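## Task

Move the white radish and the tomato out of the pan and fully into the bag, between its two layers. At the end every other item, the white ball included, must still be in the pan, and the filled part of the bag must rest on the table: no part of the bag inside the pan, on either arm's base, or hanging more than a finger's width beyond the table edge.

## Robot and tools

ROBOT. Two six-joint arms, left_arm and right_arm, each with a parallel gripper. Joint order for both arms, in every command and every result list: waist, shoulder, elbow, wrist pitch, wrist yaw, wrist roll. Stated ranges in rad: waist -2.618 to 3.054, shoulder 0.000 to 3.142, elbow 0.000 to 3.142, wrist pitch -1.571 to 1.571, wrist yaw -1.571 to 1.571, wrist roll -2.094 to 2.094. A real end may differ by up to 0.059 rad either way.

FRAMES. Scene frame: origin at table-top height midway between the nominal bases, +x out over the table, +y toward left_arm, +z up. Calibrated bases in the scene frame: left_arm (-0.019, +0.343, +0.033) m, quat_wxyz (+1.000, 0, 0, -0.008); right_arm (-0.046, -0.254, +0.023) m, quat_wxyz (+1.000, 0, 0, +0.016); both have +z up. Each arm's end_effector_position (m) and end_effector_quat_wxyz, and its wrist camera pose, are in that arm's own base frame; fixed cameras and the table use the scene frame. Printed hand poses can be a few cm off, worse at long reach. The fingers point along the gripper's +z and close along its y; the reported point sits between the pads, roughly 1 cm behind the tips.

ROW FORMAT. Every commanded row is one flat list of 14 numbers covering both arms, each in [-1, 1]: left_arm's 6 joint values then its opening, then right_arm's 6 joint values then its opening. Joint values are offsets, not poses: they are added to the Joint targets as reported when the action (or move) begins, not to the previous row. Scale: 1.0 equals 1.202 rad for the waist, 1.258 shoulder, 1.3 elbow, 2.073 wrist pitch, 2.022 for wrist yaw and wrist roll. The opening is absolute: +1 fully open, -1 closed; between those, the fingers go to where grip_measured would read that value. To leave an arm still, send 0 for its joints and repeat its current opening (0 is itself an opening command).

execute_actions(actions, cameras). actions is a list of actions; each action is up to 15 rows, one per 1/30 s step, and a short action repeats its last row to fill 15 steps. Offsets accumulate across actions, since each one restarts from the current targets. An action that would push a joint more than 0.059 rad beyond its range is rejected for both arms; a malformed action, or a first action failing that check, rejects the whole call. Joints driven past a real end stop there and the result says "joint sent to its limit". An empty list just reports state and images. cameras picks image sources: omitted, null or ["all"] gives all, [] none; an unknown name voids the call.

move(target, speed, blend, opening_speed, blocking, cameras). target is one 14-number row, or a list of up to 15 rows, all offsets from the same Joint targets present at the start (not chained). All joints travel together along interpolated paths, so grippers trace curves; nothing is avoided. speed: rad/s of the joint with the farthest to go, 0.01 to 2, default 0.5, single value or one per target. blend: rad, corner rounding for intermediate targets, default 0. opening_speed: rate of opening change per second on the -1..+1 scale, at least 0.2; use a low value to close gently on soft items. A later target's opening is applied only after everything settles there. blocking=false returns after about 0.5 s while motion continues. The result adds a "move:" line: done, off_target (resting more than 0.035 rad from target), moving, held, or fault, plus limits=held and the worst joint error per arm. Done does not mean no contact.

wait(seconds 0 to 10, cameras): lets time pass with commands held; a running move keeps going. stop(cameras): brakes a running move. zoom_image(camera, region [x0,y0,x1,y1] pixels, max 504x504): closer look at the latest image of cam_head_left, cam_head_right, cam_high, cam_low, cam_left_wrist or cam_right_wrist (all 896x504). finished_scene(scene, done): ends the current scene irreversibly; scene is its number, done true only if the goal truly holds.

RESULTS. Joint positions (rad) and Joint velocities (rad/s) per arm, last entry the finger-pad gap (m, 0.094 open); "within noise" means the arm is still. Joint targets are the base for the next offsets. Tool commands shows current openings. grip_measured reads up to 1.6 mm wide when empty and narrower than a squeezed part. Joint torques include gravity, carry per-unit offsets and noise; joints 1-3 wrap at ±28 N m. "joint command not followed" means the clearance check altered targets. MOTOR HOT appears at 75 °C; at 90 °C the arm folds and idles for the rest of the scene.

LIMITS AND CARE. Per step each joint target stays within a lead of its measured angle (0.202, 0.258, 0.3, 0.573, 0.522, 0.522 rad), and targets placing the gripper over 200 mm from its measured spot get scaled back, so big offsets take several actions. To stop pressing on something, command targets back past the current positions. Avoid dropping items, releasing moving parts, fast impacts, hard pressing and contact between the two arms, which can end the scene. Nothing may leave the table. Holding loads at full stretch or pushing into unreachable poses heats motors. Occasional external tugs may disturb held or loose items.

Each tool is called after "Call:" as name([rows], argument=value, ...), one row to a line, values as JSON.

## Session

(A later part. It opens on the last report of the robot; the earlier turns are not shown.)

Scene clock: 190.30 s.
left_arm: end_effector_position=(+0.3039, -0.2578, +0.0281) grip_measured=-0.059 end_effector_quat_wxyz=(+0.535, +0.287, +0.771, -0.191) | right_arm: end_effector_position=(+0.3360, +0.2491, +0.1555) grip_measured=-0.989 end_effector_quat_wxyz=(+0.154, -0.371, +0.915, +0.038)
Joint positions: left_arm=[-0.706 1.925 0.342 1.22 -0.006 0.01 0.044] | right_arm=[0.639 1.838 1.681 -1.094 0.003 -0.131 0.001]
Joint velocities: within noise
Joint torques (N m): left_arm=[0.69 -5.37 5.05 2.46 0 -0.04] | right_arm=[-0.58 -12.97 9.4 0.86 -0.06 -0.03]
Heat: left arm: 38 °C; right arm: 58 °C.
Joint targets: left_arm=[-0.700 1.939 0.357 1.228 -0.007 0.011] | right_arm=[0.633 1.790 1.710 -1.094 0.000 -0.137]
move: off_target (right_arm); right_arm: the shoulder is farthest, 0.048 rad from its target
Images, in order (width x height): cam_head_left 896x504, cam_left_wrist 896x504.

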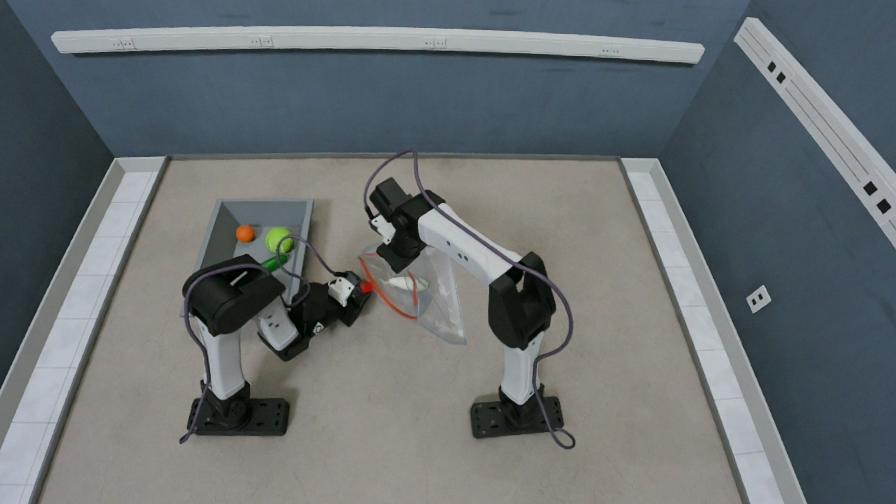

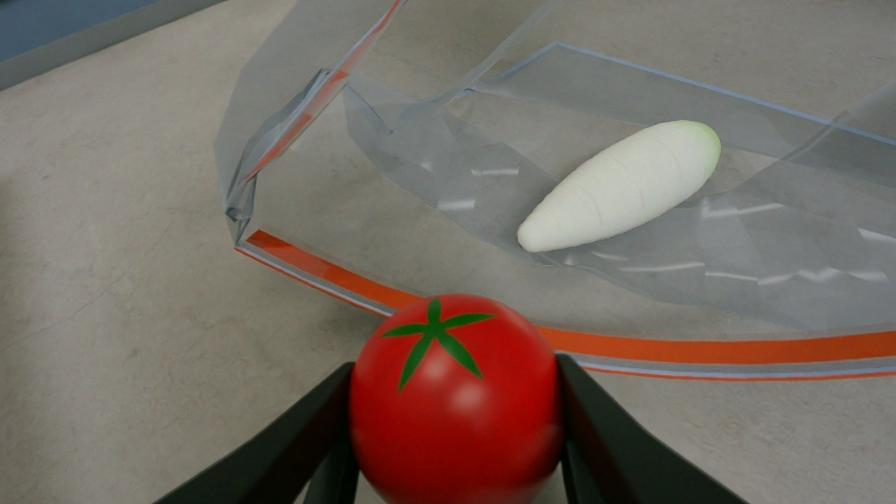

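Call:
move([
  [0.02,0.103,0.159,-0.041,0,0,-0.16,0,0,0,0,0,0,-1.0],
  [0.02,0.181,0.292,-0.077,0,0,-0.16,0,0,0,0,0,0,-1.0],
], speed=0.3, blend=0.05, cameras=["cam_left_wrist","cam_head_left"])

Scene clock: 192.50 s.
left_arm: end_effector_position=(+0.3812, -0.3086, +0.0189) grip_measured=-0.059 end_effector_quat_wxyz=(+0.545, +0.276, +0.769, -0.188) | right_arm: end_effector_position=(+0.3360, +0.2491, +0.1555) grip_measured=-0.989 end_effector_quat_wxyz=(+0.154, -0.371, +0.915, +0.038)
Joint positions: left_arm=[-0.683 2.147 0.722 1.084 -0.006 0.01 0.044] | right_arm=[0.639 1.838 1.681 -1.094 0.003 -0.131 0.001]
Joint velocities: within noise
Joint torques (N m): left_arm=[0.7 -7.53 6.08 2.25 0 -0.04] | right_arm=[-0.59 -12.96 9.39 0.86 -0.07 -0.02]
Heat: left arm: 38 °C; right arm: 58 °C.
Joint targets: left_arm=[-0.676 2.167 0.737 1.069 -0.007 0.011] | right_arm=[0.633 1.790 1.710 -1.094 0.000 -0.137]
move: off_target (right_arm); right_arm: the shoulder is farthest, 0.048 rad from its target
Images, in order (width x height): cam_head_left 896x504, cam_left_wrist 896x504.

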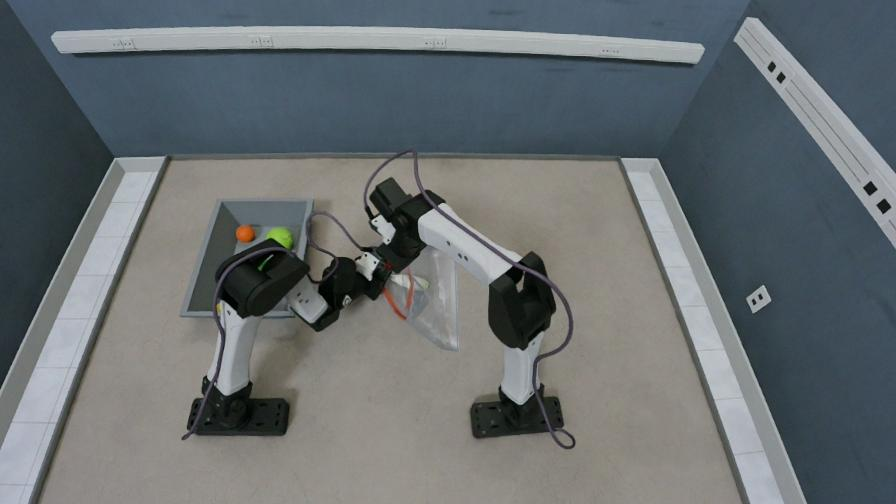

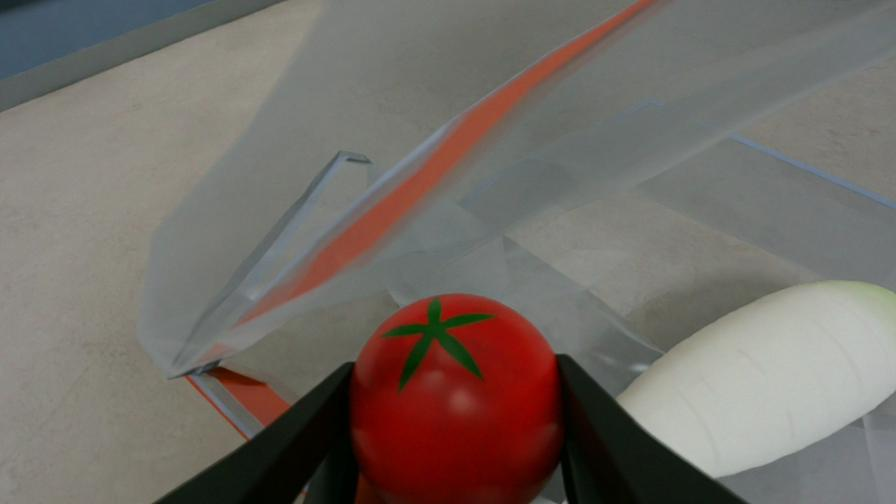

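Call:
zoom_image(camera="cam_head_left", region=[330, 230, 490, 360])

Scaled by 3.150 from the camera's 896x504 image, which has a finer 1280x720 frame.

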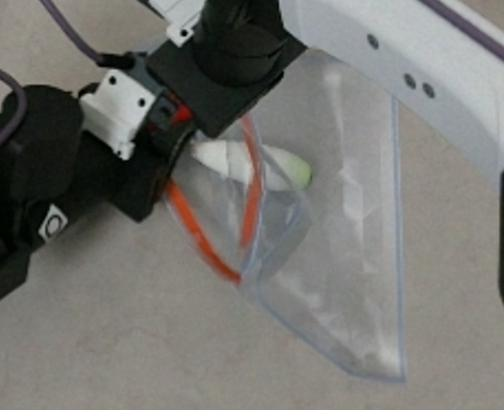

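Call:
move([
  [0.0,0.075,0.025,0.036,0,0,-0.16,0,0,0,0,0,0,-1.0],
  [-0.045,0.085,0.025,0.036,0,0,-0.16,0,0,0,0,0,0,-1.0],
  [-0.045,0.085,0.025,0.036,0,0,0.35,0,0,0,0,0,0,-1.0],
], speed=0.2, opening_speed=0.5, cameras=["cam_left_wrist","cam_head_left"])

Scene clock: 195.53 s.
left_arm: end_effector_position=(+0.3735, -0.3284, -0.0015) grip_measured=+0.348 end_effector_quat_wxyz=(+0.545, +0.290, +0.761, -0.200) | right_arm: end_effector_position=(+0.3360, +0.2491, +0.1555) grip_measured=-0.989 end_effector_quat_wxyz=(+0.154, -0.371, +0.915, +0.038)
Joint positions: left_arm=[-0.723 2.253 0.758 1.163 -0.007 0.01 0.063] | right_arm=[0.639 1.838 1.681 -1.094 0.003 -0.131 0.001]
Joint velocities: within noise
Joint torques (N m): left_arm=[-0.27 -7.92 5.26 2.19 0.01 -0.04] | right_arm=[-0.58 -12.96 9.39 0.86 -0.06 -0.02]
Heat: left arm: 38 °C; right arm: 59 °C.
Joint targets: left_arm=[-0.730 2.274 0.769 1.143 -0.006 0.011] | right_arm=[0.633 1.790 1.710 -1.094 0.000 -0.137]
move: off_target (right_arm); right_arm: the shoulder is farthest, 0.048 rad from its target
Images, in order (width x height): cam_head_left 896x504, cam_left_wrist 896x504.

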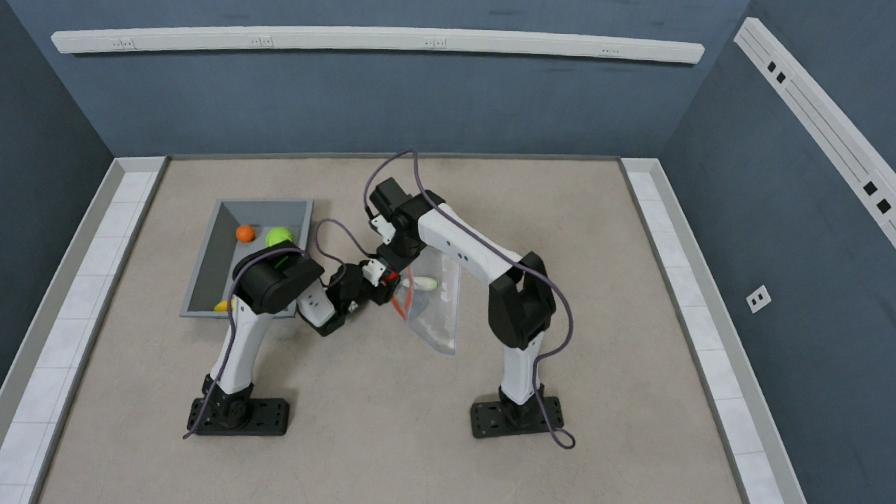

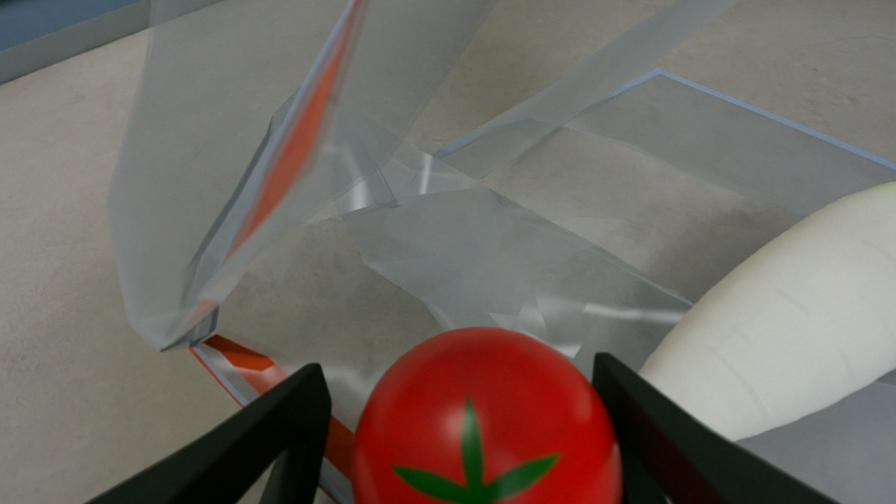

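Call:
move(target=[0.0,-0.114,-0.265,0.095,0,0,0.40,0,0,0,0,0,0,-1.0], speed=0.2, cameras=["cam_left_wrist","cam_head_left"])

Scene clock: 198.27 s.
left_arm: end_effector_position=(+0.3119, -0.2739, -0.0111) grip_measured=+0.398 end_effector_quat_wxyz=(+0.523, +0.296, +0.776, -0.192) | right_arm: end_effector_position=(+0.3360, +0.2491, +0.1555) grip_measured=-0.989 end_effector_quat_wxyz=(+0.154, -0.371, +0.915, +0.038)
Joint positions: left_arm=[-0.723 2.156 0.431 1.335 -0.007 0.01 0.066] | right_arm=[0.639 1.838 1.681 -1.094 0.003 -0.131 0.001]
Joint velocities: within noise
Joint torques (N m): left_arm=[-0.31 -9.54 1.98 2.43 0.01 -0.03] | right_arm=[-0.57 -12.98 9.4 0.86 -0.06 -0.02]
Heat: left arm: 38 °C; right arm: 59 °C.
Joint targets: left_arm=[-0.730 2.130 0.425 1.340 -0.006 0.011] | right_arm=[0.633 1.790 1.710 -1.094 0.000 -0.137]
move: off_target (right_arm); right_arm: the shoulder is farthest, 0.048 rad from its target
Images, in order (width x height): cam_head_left 896x504, cam_left_wrist 896x504.

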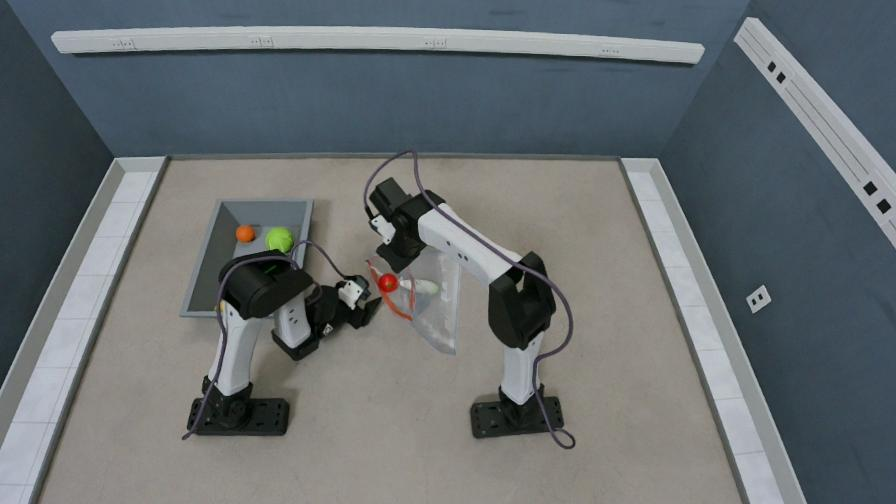

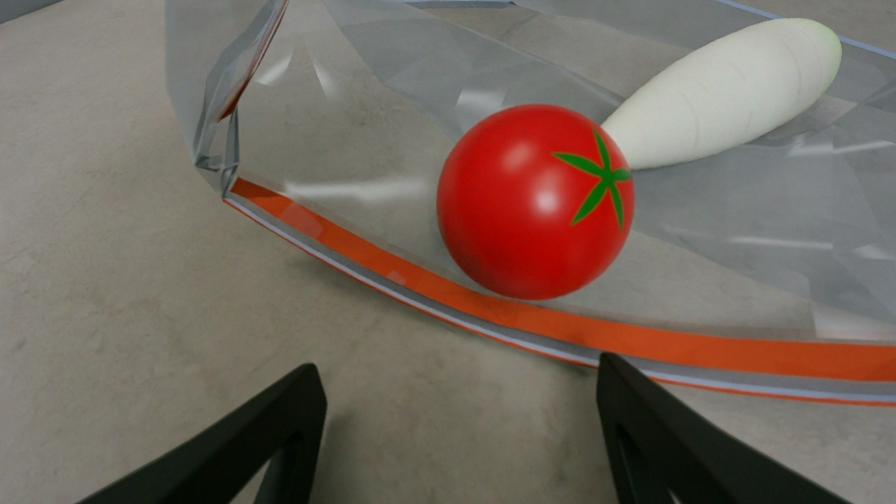

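Call:
move(target=[-0.033,-0.215,-0.014,-0.159,0,0,-0.40,0,0,0,0,0,0,-1.0], speed=0.3, opening_speed=1.0, cameras=["cam_left_wrist"])

Scene clock: 201.10 s.
left_arm: end_effector_position=(+0.2963, -0.2819, +0.0236) grip_measured=-0.398 end_effector_quat_wxyz=(+0.501, +0.316, +0.782, -0.195) | right_arm: end_effector_position=(+0.3360, +0.2491, +0.1555) grip_measured=-0.989 end_effector_quat_wxyz=(+0.154, -0.371, +0.915, +0.038)
Joint positions: left_arm=[-0.763 1.881 0.416 1.028 -0.007 0.01 0.028] | right_arm=[0.639 1.838 1.681 -1.094 0.003 -0.131 0.001]
Joint velocities: within noise
Joint torques (N m): left_arm=[-0.32 -8.25 3.37 2.17 0.01 -0.04] | right_arm=[-0.58 -12.98 9.4 0.86 -0.06 -0.02]
Heat: left arm: 38 °C; right arm: 59 °C.
Joint targets: left_arm=[-0.770 1.860 0.407 1.011 -0.006 0.011] | right_arm=[0.633 1.790 1.710 -1.094 0.000 -0.137]
move: off_target (right_arm); right_arm: the shoulder is farthest, 0.048 rad from its target
Images, in order (width x height): cam_left_wrist 896x504.

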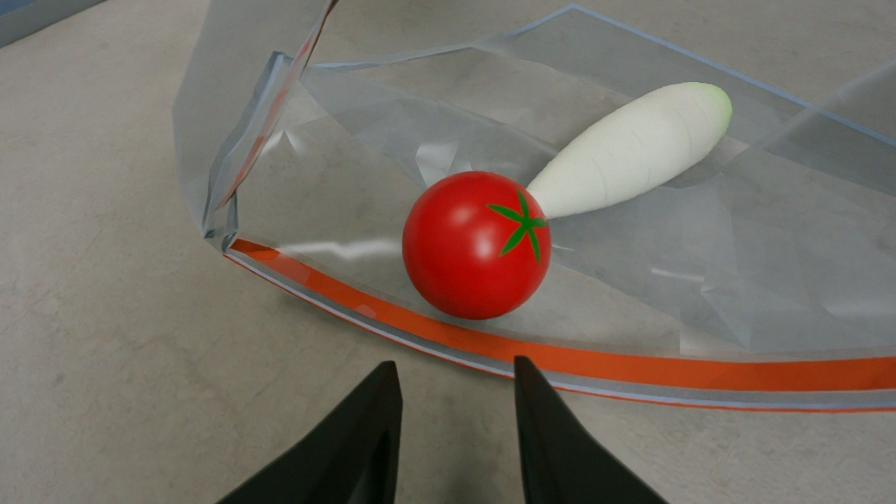

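Call:
move([
  [-0.012,0.115,0.048,0.033,0,0,-0.40,0,0,0,0,0,0,-1.0],
  [0.0,0.189,0.185,-0.010,0,0,-0.40,0,0,0,0,0,0,-1.0],
], speed=0.2, blend=0.02, cameras=["cam_left_wrist"])

Scene clock: 203.63 s.
left_arm: end_effector_position=(+0.3300, -0.3226, +0.0050) grip_measured=-0.398 end_effector_quat_wxyz=(+0.499, +0.321, +0.780, -0.198) | right_arm: end_effector_position=(+0.3360, +0.2491, +0.1555) grip_measured=-0.989 end_effector_quat_wxyz=(+0.154, -0.371, +0.915, +0.038)
Joint positions: left_arm=[-0.777 2.078 0.633 1.008 -0.007 0.01 0.028] | right_arm=[0.639 1.838 1.681 -1.094 0.003 -0.131 0.001]
Joint velocities: within noise
Joint torques (N m): left_arm=[0.73 -6.8 5.82 2.15 0 -0.03] | right_arm=[-0.59 -12.97 9.37 0.86 -0.07 -0.02]
Heat: left arm: 38 °C; right arm: 59 °C.
Joint targets: left_arm=[-0.770 2.098 0.647 0.990 -0.006 0.011] | right_arm=[0.633 1.790 1.710 -1.094 0.000 -0.137]
move: off_target (right_arm); right_arm: the shoulder is farthest, 0.048 rad from its target
Images, in order (width x height): cam_left_wrist 896x504.

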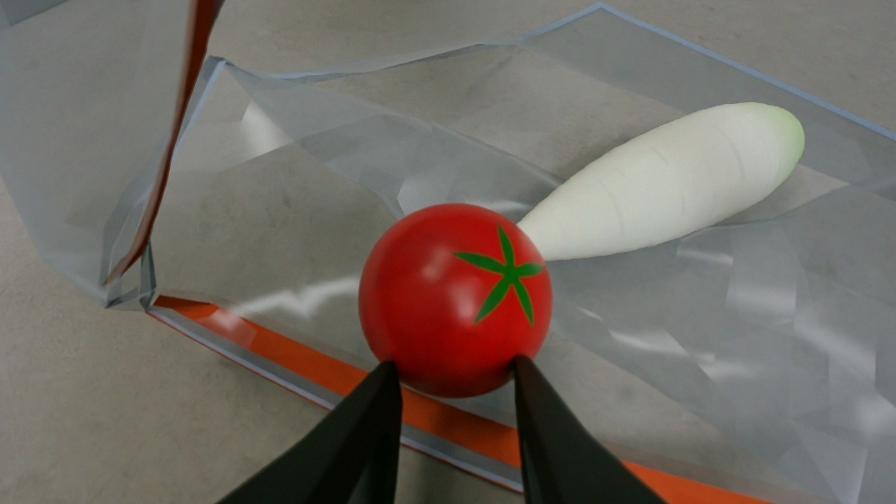

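Call:
move(target=[0.012,0.064,0.118,-0.036,0,0,-0.40,0,0,0,0,0,0,-1.0], speed=0.15, cameras=["cam_left_wrist","cam_head_left"])

Scene clock: 205.43 s.
left_arm: end_effector_position=(+0.3595, -0.3412, +0.0003) grip_measured=-0.398 end_effector_quat_wxyz=(+0.499, +0.316, +0.783, -0.194) | right_arm: end_effector_position=(+0.3360, +0.2491, +0.1555) grip_measured=-0.989 end_effector_quat_wxyz=(+0.154, -0.371, +0.915, +0.038)
Joint positions: left_arm=[-0.762 2.157 0.785 0.933 -0.007 0.01 0.028] | right_arm=[0.639 1.838 1.681 -1.094 0.003 -0.131 0.001]
Joint velocities: within noise
Joint torques (N m): left_arm=[0.72 -7.75 6.48 2.16 0.01 -0.04] | right_arm=[-0.58 -12.97 9.4 0.86 -0.06 -0.03]
Heat: left arm: 38 °C; right arm: 59 °C.
Joint targets: left_arm=[-0.755 2.178 0.801 0.916 -0.006 0.011] | right_arm=[0.633 1.790 1.710 -1.094 0.000 -0.137]
move: off_target (right_arm); right_arm: the shoulder is farthest, 0.048 rad from its target
Images, in order (width x height): cam_head_left 896x504, cam_left_wrist 896x504.

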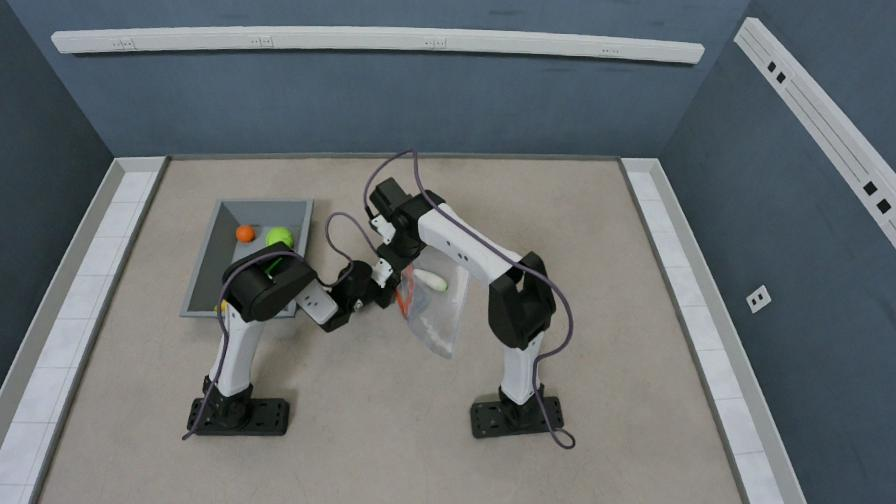

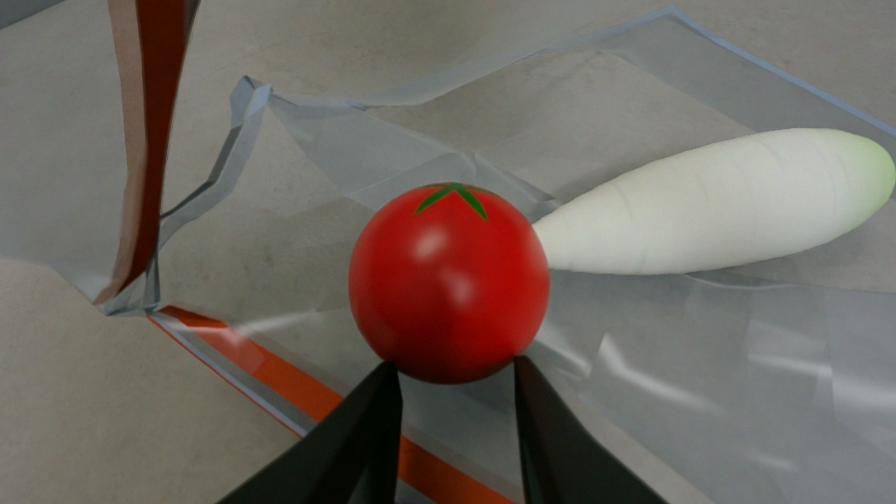

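Call:
move(target=[-0.017,0.030,0.068,-0.025,0,0,-0.40,0,0,0,0,0,0,-1.0], speed=0.12, cameras=["cam_left_wrist","cam_head_left"])

Scene clock: 207.07 s.
left_arm: end_effector_position=(+0.3708, -0.3572, +0.0001) grip_measured=-0.398 end_effector_quat_wxyz=(+0.498, +0.319, +0.782, -0.196) | right_arm: end_effector_position=(+0.3360, +0.2491, +0.1555) grip_measured=-0.989 end_effector_quat_wxyz=(+0.154, -0.371, +0.915, +0.038)
Joint positions: left_arm=[-0.769 2.194 0.872 0.88 -0.007 0.01 0.028] | right_arm=[0.639 1.838 1.681 -1.094 0.003 -0.131 0.001]
Joint velocities: within noise
Joint torques (N m): left_arm=[-0.28 -8.2 6.8 2.17 0.01 -0.04] | right_arm=[-0.59 -12.97 9.4 0.86 -0.06 -0.02]
Heat: left arm: 38 °C; right arm: 59 °C.
Joint targets: left_arm=[-0.776 2.216 0.889 0.863 -0.006 0.011] | right_arm=[0.633 1.790 1.710 -1.094 0.000 -0.137]
move: off_target (right_arm); right_arm: the shoulder is farthest, 0.048 rad from its target
Images, in order (width x height): cam_head_left 896x504, cam_left_wrist 896x504.

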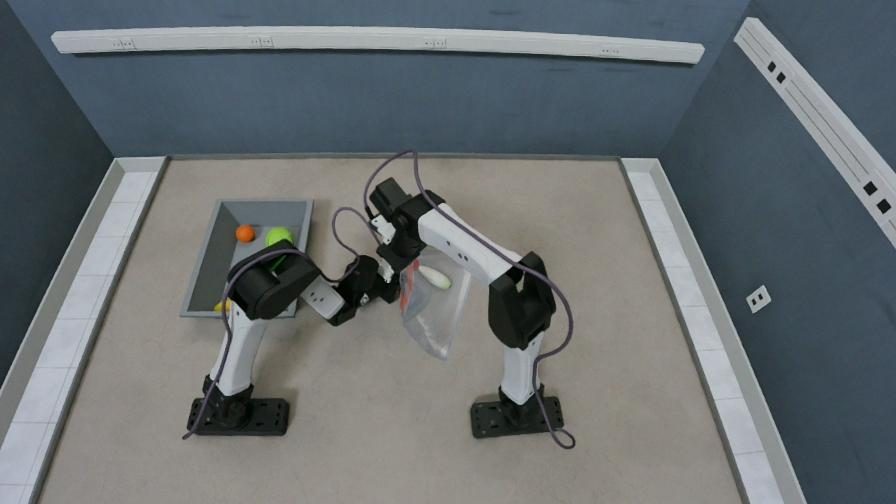

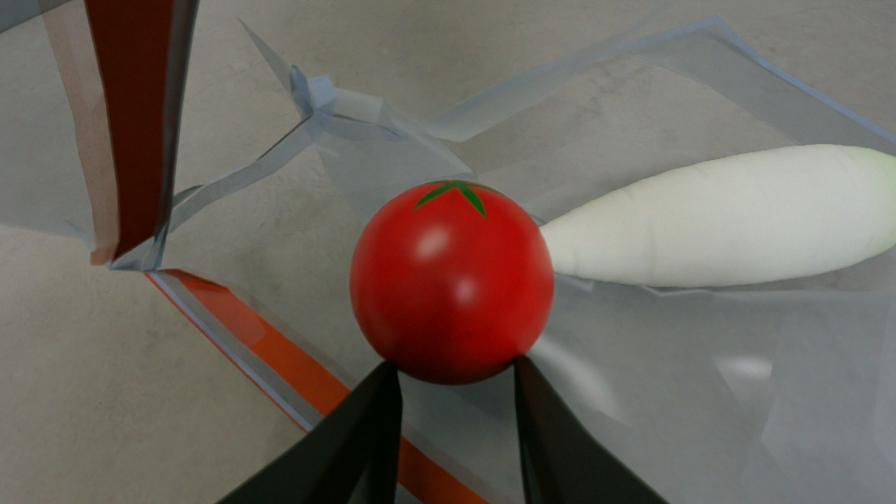

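Call:
move([
  [0.0,-0.030,-0.068,0.025,0,0,-0.40,0,0,0,0,0,0,-1.0],
  [0.0,-0.108,-0.196,0.05,0,0,-0.40,0,0,0,0,0,0,-1.0],
  [0.0,-0.29,-0.371,0.063,0,0,-0.40,0,0,0,0,0,0,-1.0],
], speed=0.3, blend=0.03, cameras=["cam_left_wrist","cam_head_left"])

Scene clock: 209.30 s.
left_arm: end_effector_position=(+0.2920, -0.2810, +0.0178) grip_measured=-0.398 end_effector_quat_wxyz=(+0.487, +0.322, +0.789, -0.191) | right_arm: end_effector_position=(+0.3360, +0.2491, +0.1555) grip_measured=-0.989 end_effector_quat_wxyz=(+0.154, -0.371, +0.915, +0.038)
Joint positions: left_arm=[-0.769 1.873 0.415 0.989 -0.007 0.01 0.028] | right_arm=[0.639 1.838 1.681 -1.094 0.003 -0.131 0.001]
Joint velocities: within noise
Joint torques (N m): left_arm=[-0.32 -8.29 3.48 2.39 0.01 -0.03] | right_arm=[-0.59 -12.98 9.4 0.86 -0.06 -0.02]
Heat: left arm: 38 °C; right arm: 59 °C.
Joint targets: left_arm=[-0.776 1.851 0.407 0.994 -0.006 0.011] | right_arm=[0.633 1.790 1.710 -1.094 0.000 -0.137]
move: off_target (right_arm); right_arm: the shoulder is farthest, 0.048 rad from its target
Images, in order (width x height): cam_head_left 896x504, cam_left_wrist 896x504.

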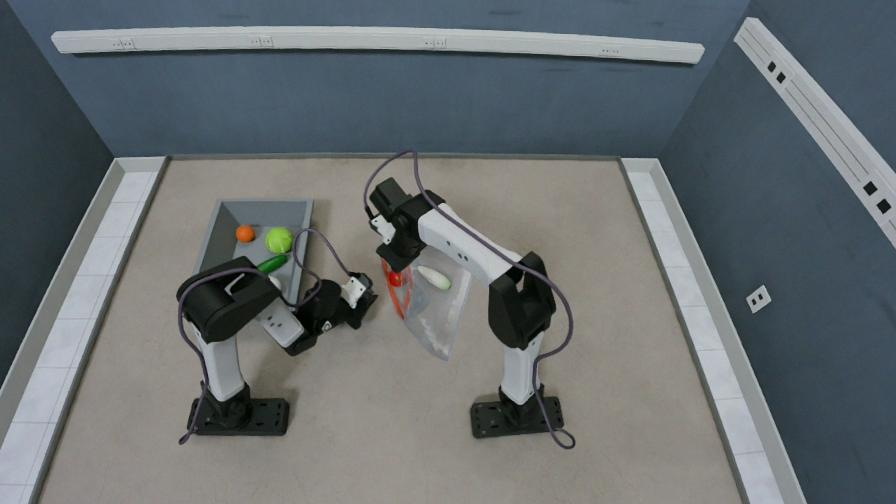

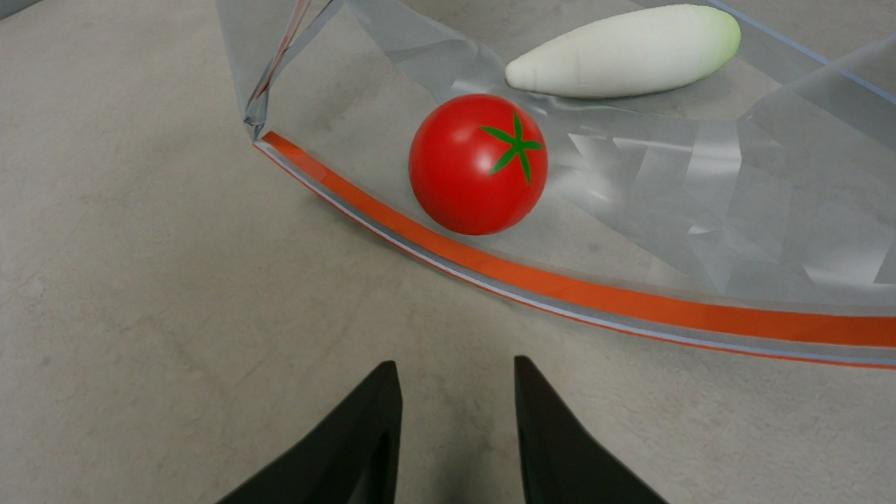

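Call:
move([
  [0.0,0.128,0.119,-0.002,0,0,0.40,0,0,0,0,0,0,-1.0],
  [0.0,0.2655,0.259,-0.010,0,0,0.40,0,0,0,0,0,0,-1.0],
], speed=0.25, blend=0.02, cameras=["cam_left_wrist","cam_head_left"])

Scene clock: 212.77 s.
left_arm: end_effector_position=(+0.3469, -0.3341, -0.0093) grip_measured=+0.398 end_effector_quat_wxyz=(+0.495, +0.320, +0.784, -0.195) | right_arm: end_effector_position=(+0.3360, +0.2491, +0.1555) grip_measured=-0.989 end_effector_quat_wxyz=(+0.154, -0.371, +0.915, +0.038)
Joint positions: left_arm=[-0.769 2.166 0.728 0.99 -0.007 0.01 0.066] | right_arm=[0.639 1.838 1.681 -1.094 0.003 -0.131 0.001]
Joint velocities: within noise
Joint torques (N m): left_arm=[-0.31 -7.61 5.97 2.17 0.02 -0.04] | right_arm=[-0.59 -12.98 9.39 0.86 -0.06 -0.02]
Heat: left arm: 39 °C; right arm: 59 °C.
Joint targets: left_arm=[-0.776 2.185 0.743 0.974 -0.006 0.011] | right_arm=[0.633 1.790 1.710 -1.094 0.000 -0.137]
move: off_target (right_arm); right_arm: the shoulder is farthest, 0.048 rad from its target
Images, in order (width x height): cam_head_left 896x504, cam_left_wrist 896x504.

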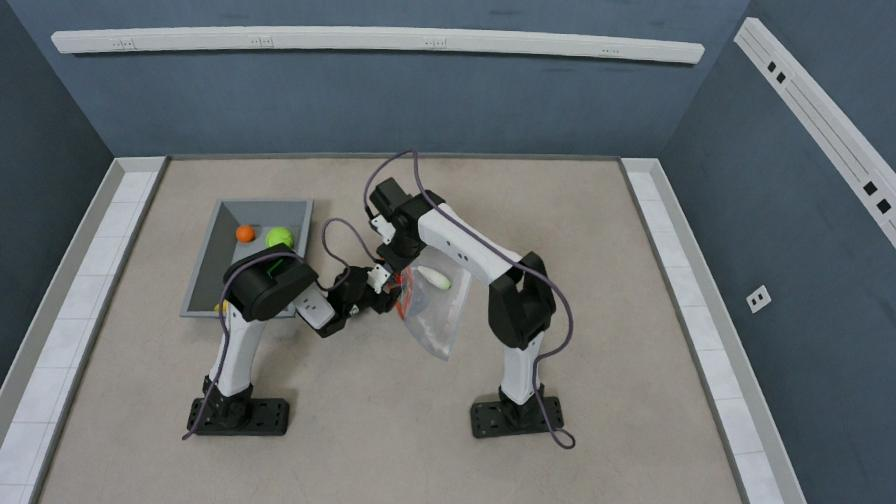

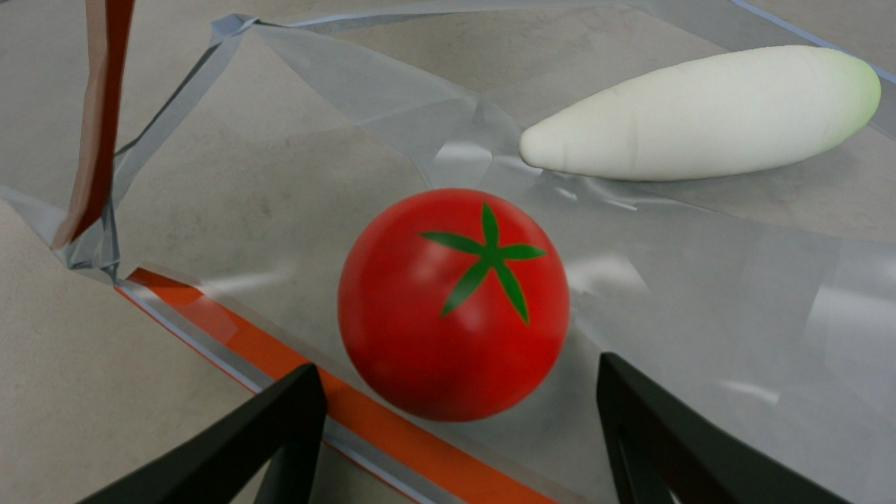

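Call:
move([
  [0.005,-0.006,0.044,-0.028,0,0,0.40,0,0,0,0,0,0,-1.0],
  [0.005,-0.006,0.044,-0.028,0,0,-0.12,0,0,0,0,0,0,-1.0],
], speed=0.2, opening_speed=0.4, cameras=["cam_left_wrist","cam_head_left"])

Scene clock: 215.90 s.
left_arm: end_effector_position=(+0.3564, -0.3432, -0.0039) grip_measured=-0.059 end_effector_quat_wxyz=(+0.495, +0.320, +0.784, -0.194) | right_arm: end_effector_position=(+0.3360, +0.2491, +0.1555) grip_measured=-0.989 end_effector_quat_wxyz=(+0.154, -0.371, +0.915, +0.038)
Joint positions: left_arm=[-0.769 2.166 0.785 0.931 -0.007 0.01 0.044] | right_arm=[0.639 1.838 1.681 -1.094 0.003 -0.131 0.001]
Joint velocities: within noise
Joint torques (N m): left_arm=[0.17 -8.51 6.32 2.16 0 -0.04] | right_arm=[-0.59 -12.97 9.39 0.86 -0.07 -0.02]
Heat: left arm: 38 °C; right arm: 60 °C.
Joint targets: left_arm=[-0.770 2.178 0.800 0.915 -0.006 0.011] | right_arm=[0.633 1.790 1.710 -1.094 0.000 -0.137]
move: off_target (right_arm); right_arm: the shoulder is farthest, 0.048 rad from its target
Images, in order (width x height): cam_head_left 896x504, cam_left_wrist 896x504.

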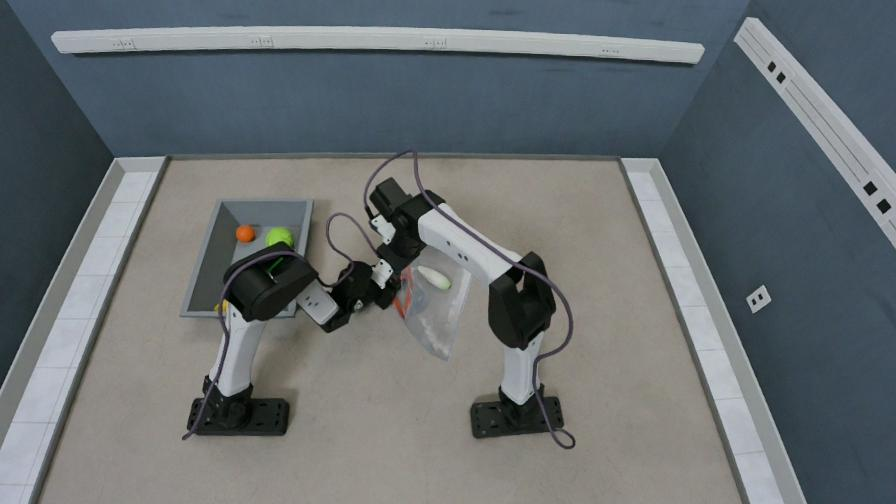

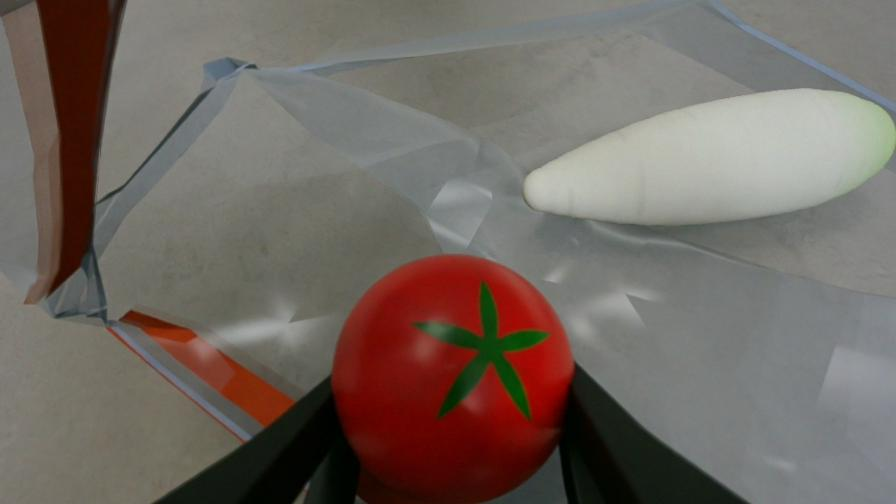

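Call:
move([
  [0.0,-0.038,0.0,0.0,0,0,-0.14,0,0,0,0,0,0,-1.0],
  [-0.008,0.0095,0.086,-0.048,0,0,-0.14,0,0,0,0,0,0,-1.0],
  [-0.008,0.052,0.0885,-0.021,0,0,-0.14,0,0,0,0,0,0,-1.0],
], speed=0.2, blend=0.01, cameras=["cam_left_wrist","cam_head_left"])

Scene clock: 217.87 s.
left_arm: end_effector_position=(+0.3740, -0.3630, -0.0033) grip_measured=-0.065 end_effector_quat_wxyz=(+0.497, +0.321, +0.782, -0.197) | right_arm: end_effector_position=(+0.3360, +0.2491, +0.1555) grip_measured=-0.989 end_effector_quat_wxyz=(+0.154, -0.371, +0.915, +0.038)
Joint positions: left_arm=[-0.773 2.219 0.902 0.875 -0.007 0.01 0.044] | right_arm=[0.639 1.838 1.681 -1.094 0.003 -0.131 0.001]
Joint velocities: within noise
Joint torques (N m): left_arm=[-0.27 -8.27 6.57 2.34 0.01 -0.04] | right_arm=[-0.59 -12.98 9.39 0.86 -0.07 -0.02]
Heat: left arm: 38 °C; right arm: 60 °C.
Joint targets: left_arm=[-0.779 2.243 0.916 0.872 -0.006 0.011] | right_arm=[0.633 1.790 1.710 -1.094 0.000 -0.137]
move: off_target (right_arm); right_arm: the shoulder is farthest, 0.048 rad from its target
Images, in order (width x height): cam_head_left 896x504, cam_left_wrist 896x504.

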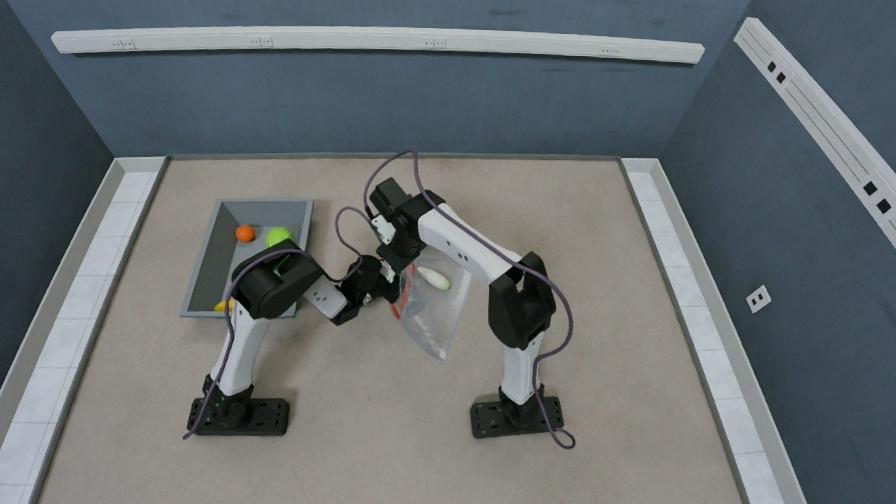

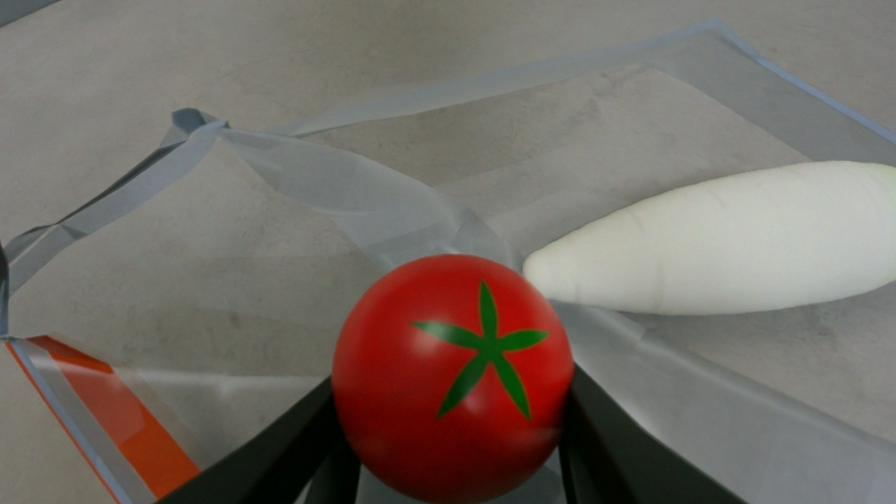

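Call:
move(target=[0,0,0,0,0,0,0.25,0,0,0,0,0,0,-1.0], opening_speed=0.3, cameras=["cam_left_wrist"])

Scene clock: 219.67 s.
left_arm: end_effector_position=(+0.3738, -0.3629, -0.0044) grip_measured=+0.248 end_effector_quat_wxyz=(+0.497, +0.321, +0.782, -0.196) | right_arm: end_effector_position=(+0.3360, +0.2491, +0.1555) grip_measured=-0.989 end_effector_quat_wxyz=(+0.154, -0.371, +0.915, +0.038)
Joint positions: left_arm=[-0.773 2.221 0.902 0.876 -0.007 0.01 0.059] | right_arm=[0.639 1.838 1.681 -1.094 0.003 -0.131 0.001]
Joint velocities: within noise
Joint torques (N m): left_arm=[-0.29 -8.46 6.52 2.3 0.01 -0.03] | right_arm=[-0.59 -12.96 9.4 0.86 -0.06 -0.02]
Heat: left arm: 39 °C; right arm: 60 °C.
Joint targets: left_arm=[-0.779 2.243 0.916 0.872 -0.006 0.011] | right_arm=[0.633 1.790 1.710 -1.094 0.000 -0.137]
move: off_target (right_arm); right_arm: the shoulder is farthest, 0.048 rad from its target
Images, in order (width x height): cam_left_wrist 896x504.

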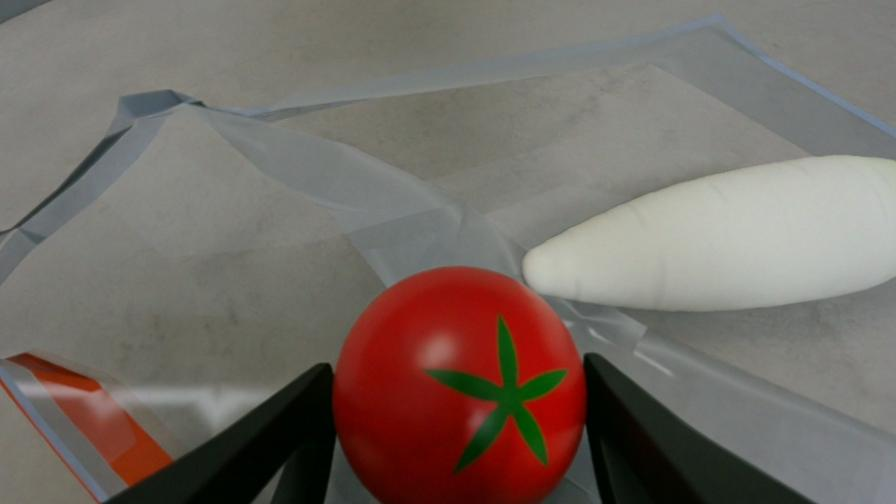

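Call:
move([
  [0,-0.134,-0.224,0.067,0,0,0.5,0,0,0,0,0,0,-1.0],
  [0,-0.312,-0.392,0.059,0,0,0.5,0,0,0,0,0,0,-1.0],
], speed=0.2, blend=0.03, opening_speed=1.0, cameras=["cam_left_wrist","cam_head_left"])

Scene clock: 223.07 s.
left_arm: end_effector_position=(+0.2918, -0.2829, +0.0204) grip_measured=+0.498 end_effector_quat_wxyz=(+0.492, +0.322, +0.785, -0.194) | right_arm: end_effector_position=(+0.3360, +0.2491, +0.1555) grip_measured=-0.989 end_effector_quat_wxyz=(+0.154, -0.371, +0.915, +0.038)
Joint positions: left_arm=[-0.773 1.873 0.415 1.001 -0.007 0.009 0.07] | right_arm=[0.639 1.838 1.681 -1.094 0.003 -0.131 0.001]
Joint velocities: within noise
Joint torques (N m): left_arm=[-0.28 -8.32 3.52 2.26 0.02 -0.03] | right_arm=[-0.61 -12.98 9.4 0.86 -0.06 -0.02]
Heat: left arm: 39 °C; right arm: 60 °C.
Joint targets: left_arm=[-0.779 1.851 0.406 0.994 -0.006 0.011] | right_arm=[0.633 1.790 1.710 -1.094 0.000 -0.137]
move: off_target (right_arm); right_arm: the shoulder is farthest, 0.048 rad from its target
Images, in order (width x height): cam_head_left 896x504, cam_left_wrist 896x504.

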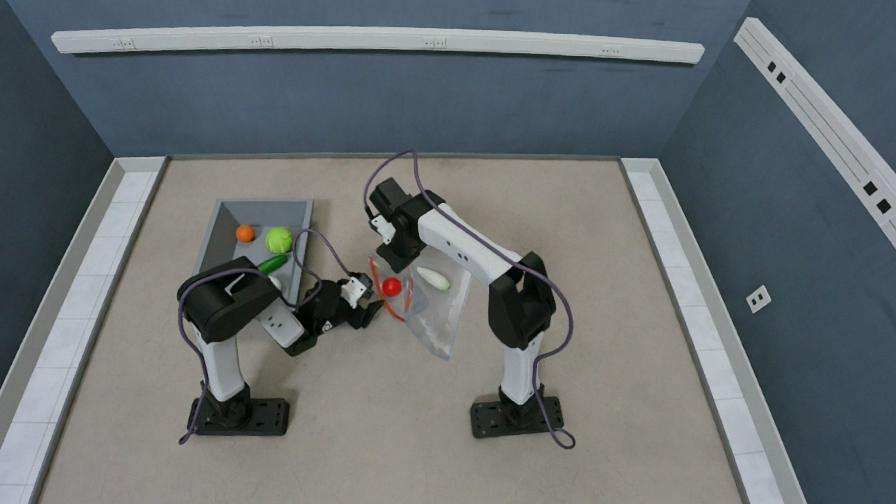

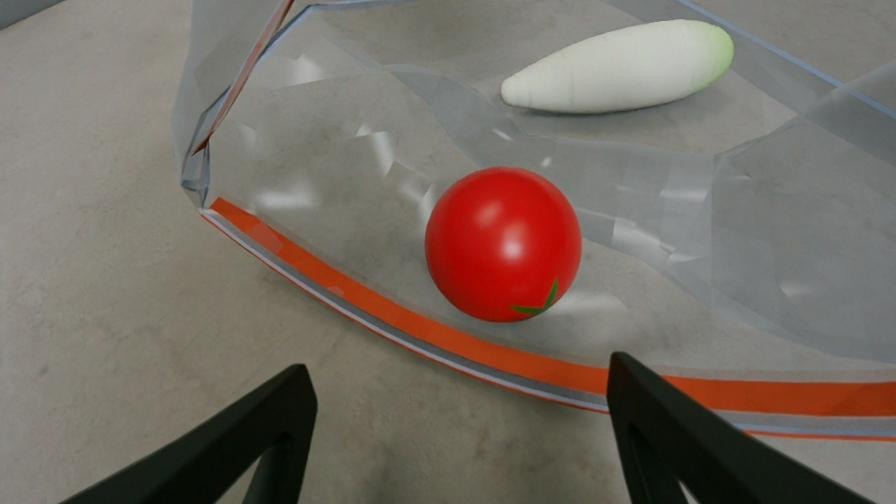

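Call:
zoom_image(camera="cam_head_left", region=[350, 230, 490, 370])

Call:
zoom_image(camera="cam_head_right", region=[300, 200, 480, 380])

Scaled by 3.600 from the camera's 896x504 image, which has a finer 1280x720 frame.

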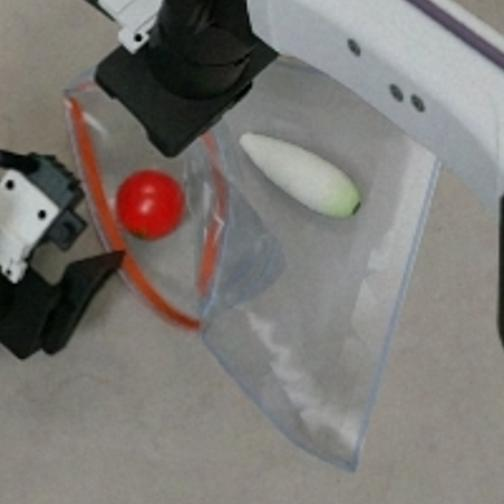

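This scene's latest camera images include none from cam_head_right. They are from: cam_head_left, cam_left_wrist. cam_head_right's image comes with the result of a call that names it in "cameras".

Call:
move([
  [-0.0175,0.214,0.0415,0.148,0,0,-0.40,0,0,0,0,0,0,-1.0],
  [-0.0175,0.315,0.154,0.162,0,0,-0.40,0,0,0,0,0,0,-1.0],
], speed=[0.3,0.2], opening_speed=1.5, cameras=["cam_left_wrist","cam_head_left"])

Scene clock: 227.23 s.
left_arm: end_effector_position=(+0.3233, -0.3271, -0.0005) grip_measured=-0.398 end_effector_quat_wxyz=(+0.546, +0.314, +0.744, -0.223) | right_arm: end_effector_position=(+0.3360, +0.2491, +0.1555) grip_measured=-0.989 end_effector_quat_wxyz=(+0.154, -0.371, +0.915, +0.038)
Joint positions: left_arm=[-0.794 2.228 0.594 1.325 -0.007 0.009 0.028] | right_arm=[0.639 1.838 1.681 -1.094 0.003 -0.131 0.001]
Joint velocities: within noise
Joint torques (N m): left_arm=[-0.31 -7.04 4.44 2.46 0.01 -0.03] | right_arm=[-0.59 -12.96 9.39 0.86 -0.07 -0.02]
Heat: left arm: 39 °C; right arm: 60 °C.
Joint targets: left_arm=[-0.800 2.247 0.606 1.330 -0.006 0.011] | right_arm=[0.633 1.790 1.710 -1.094 0.000 -0.137]
move: off_target (right_arm); right_arm: the shoulder is farthest, 0.048 rad from its target
Images, in order (width x height): cam_head_left 896x504, cam_left_wrist 896x504.

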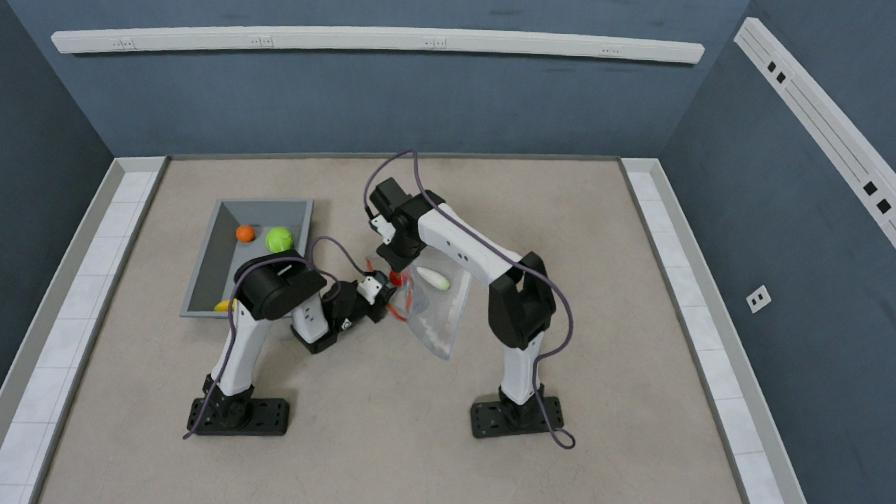

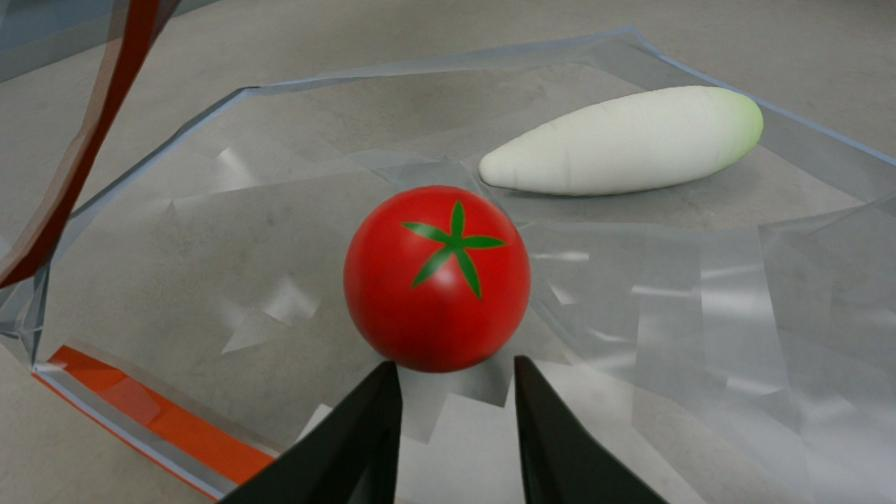

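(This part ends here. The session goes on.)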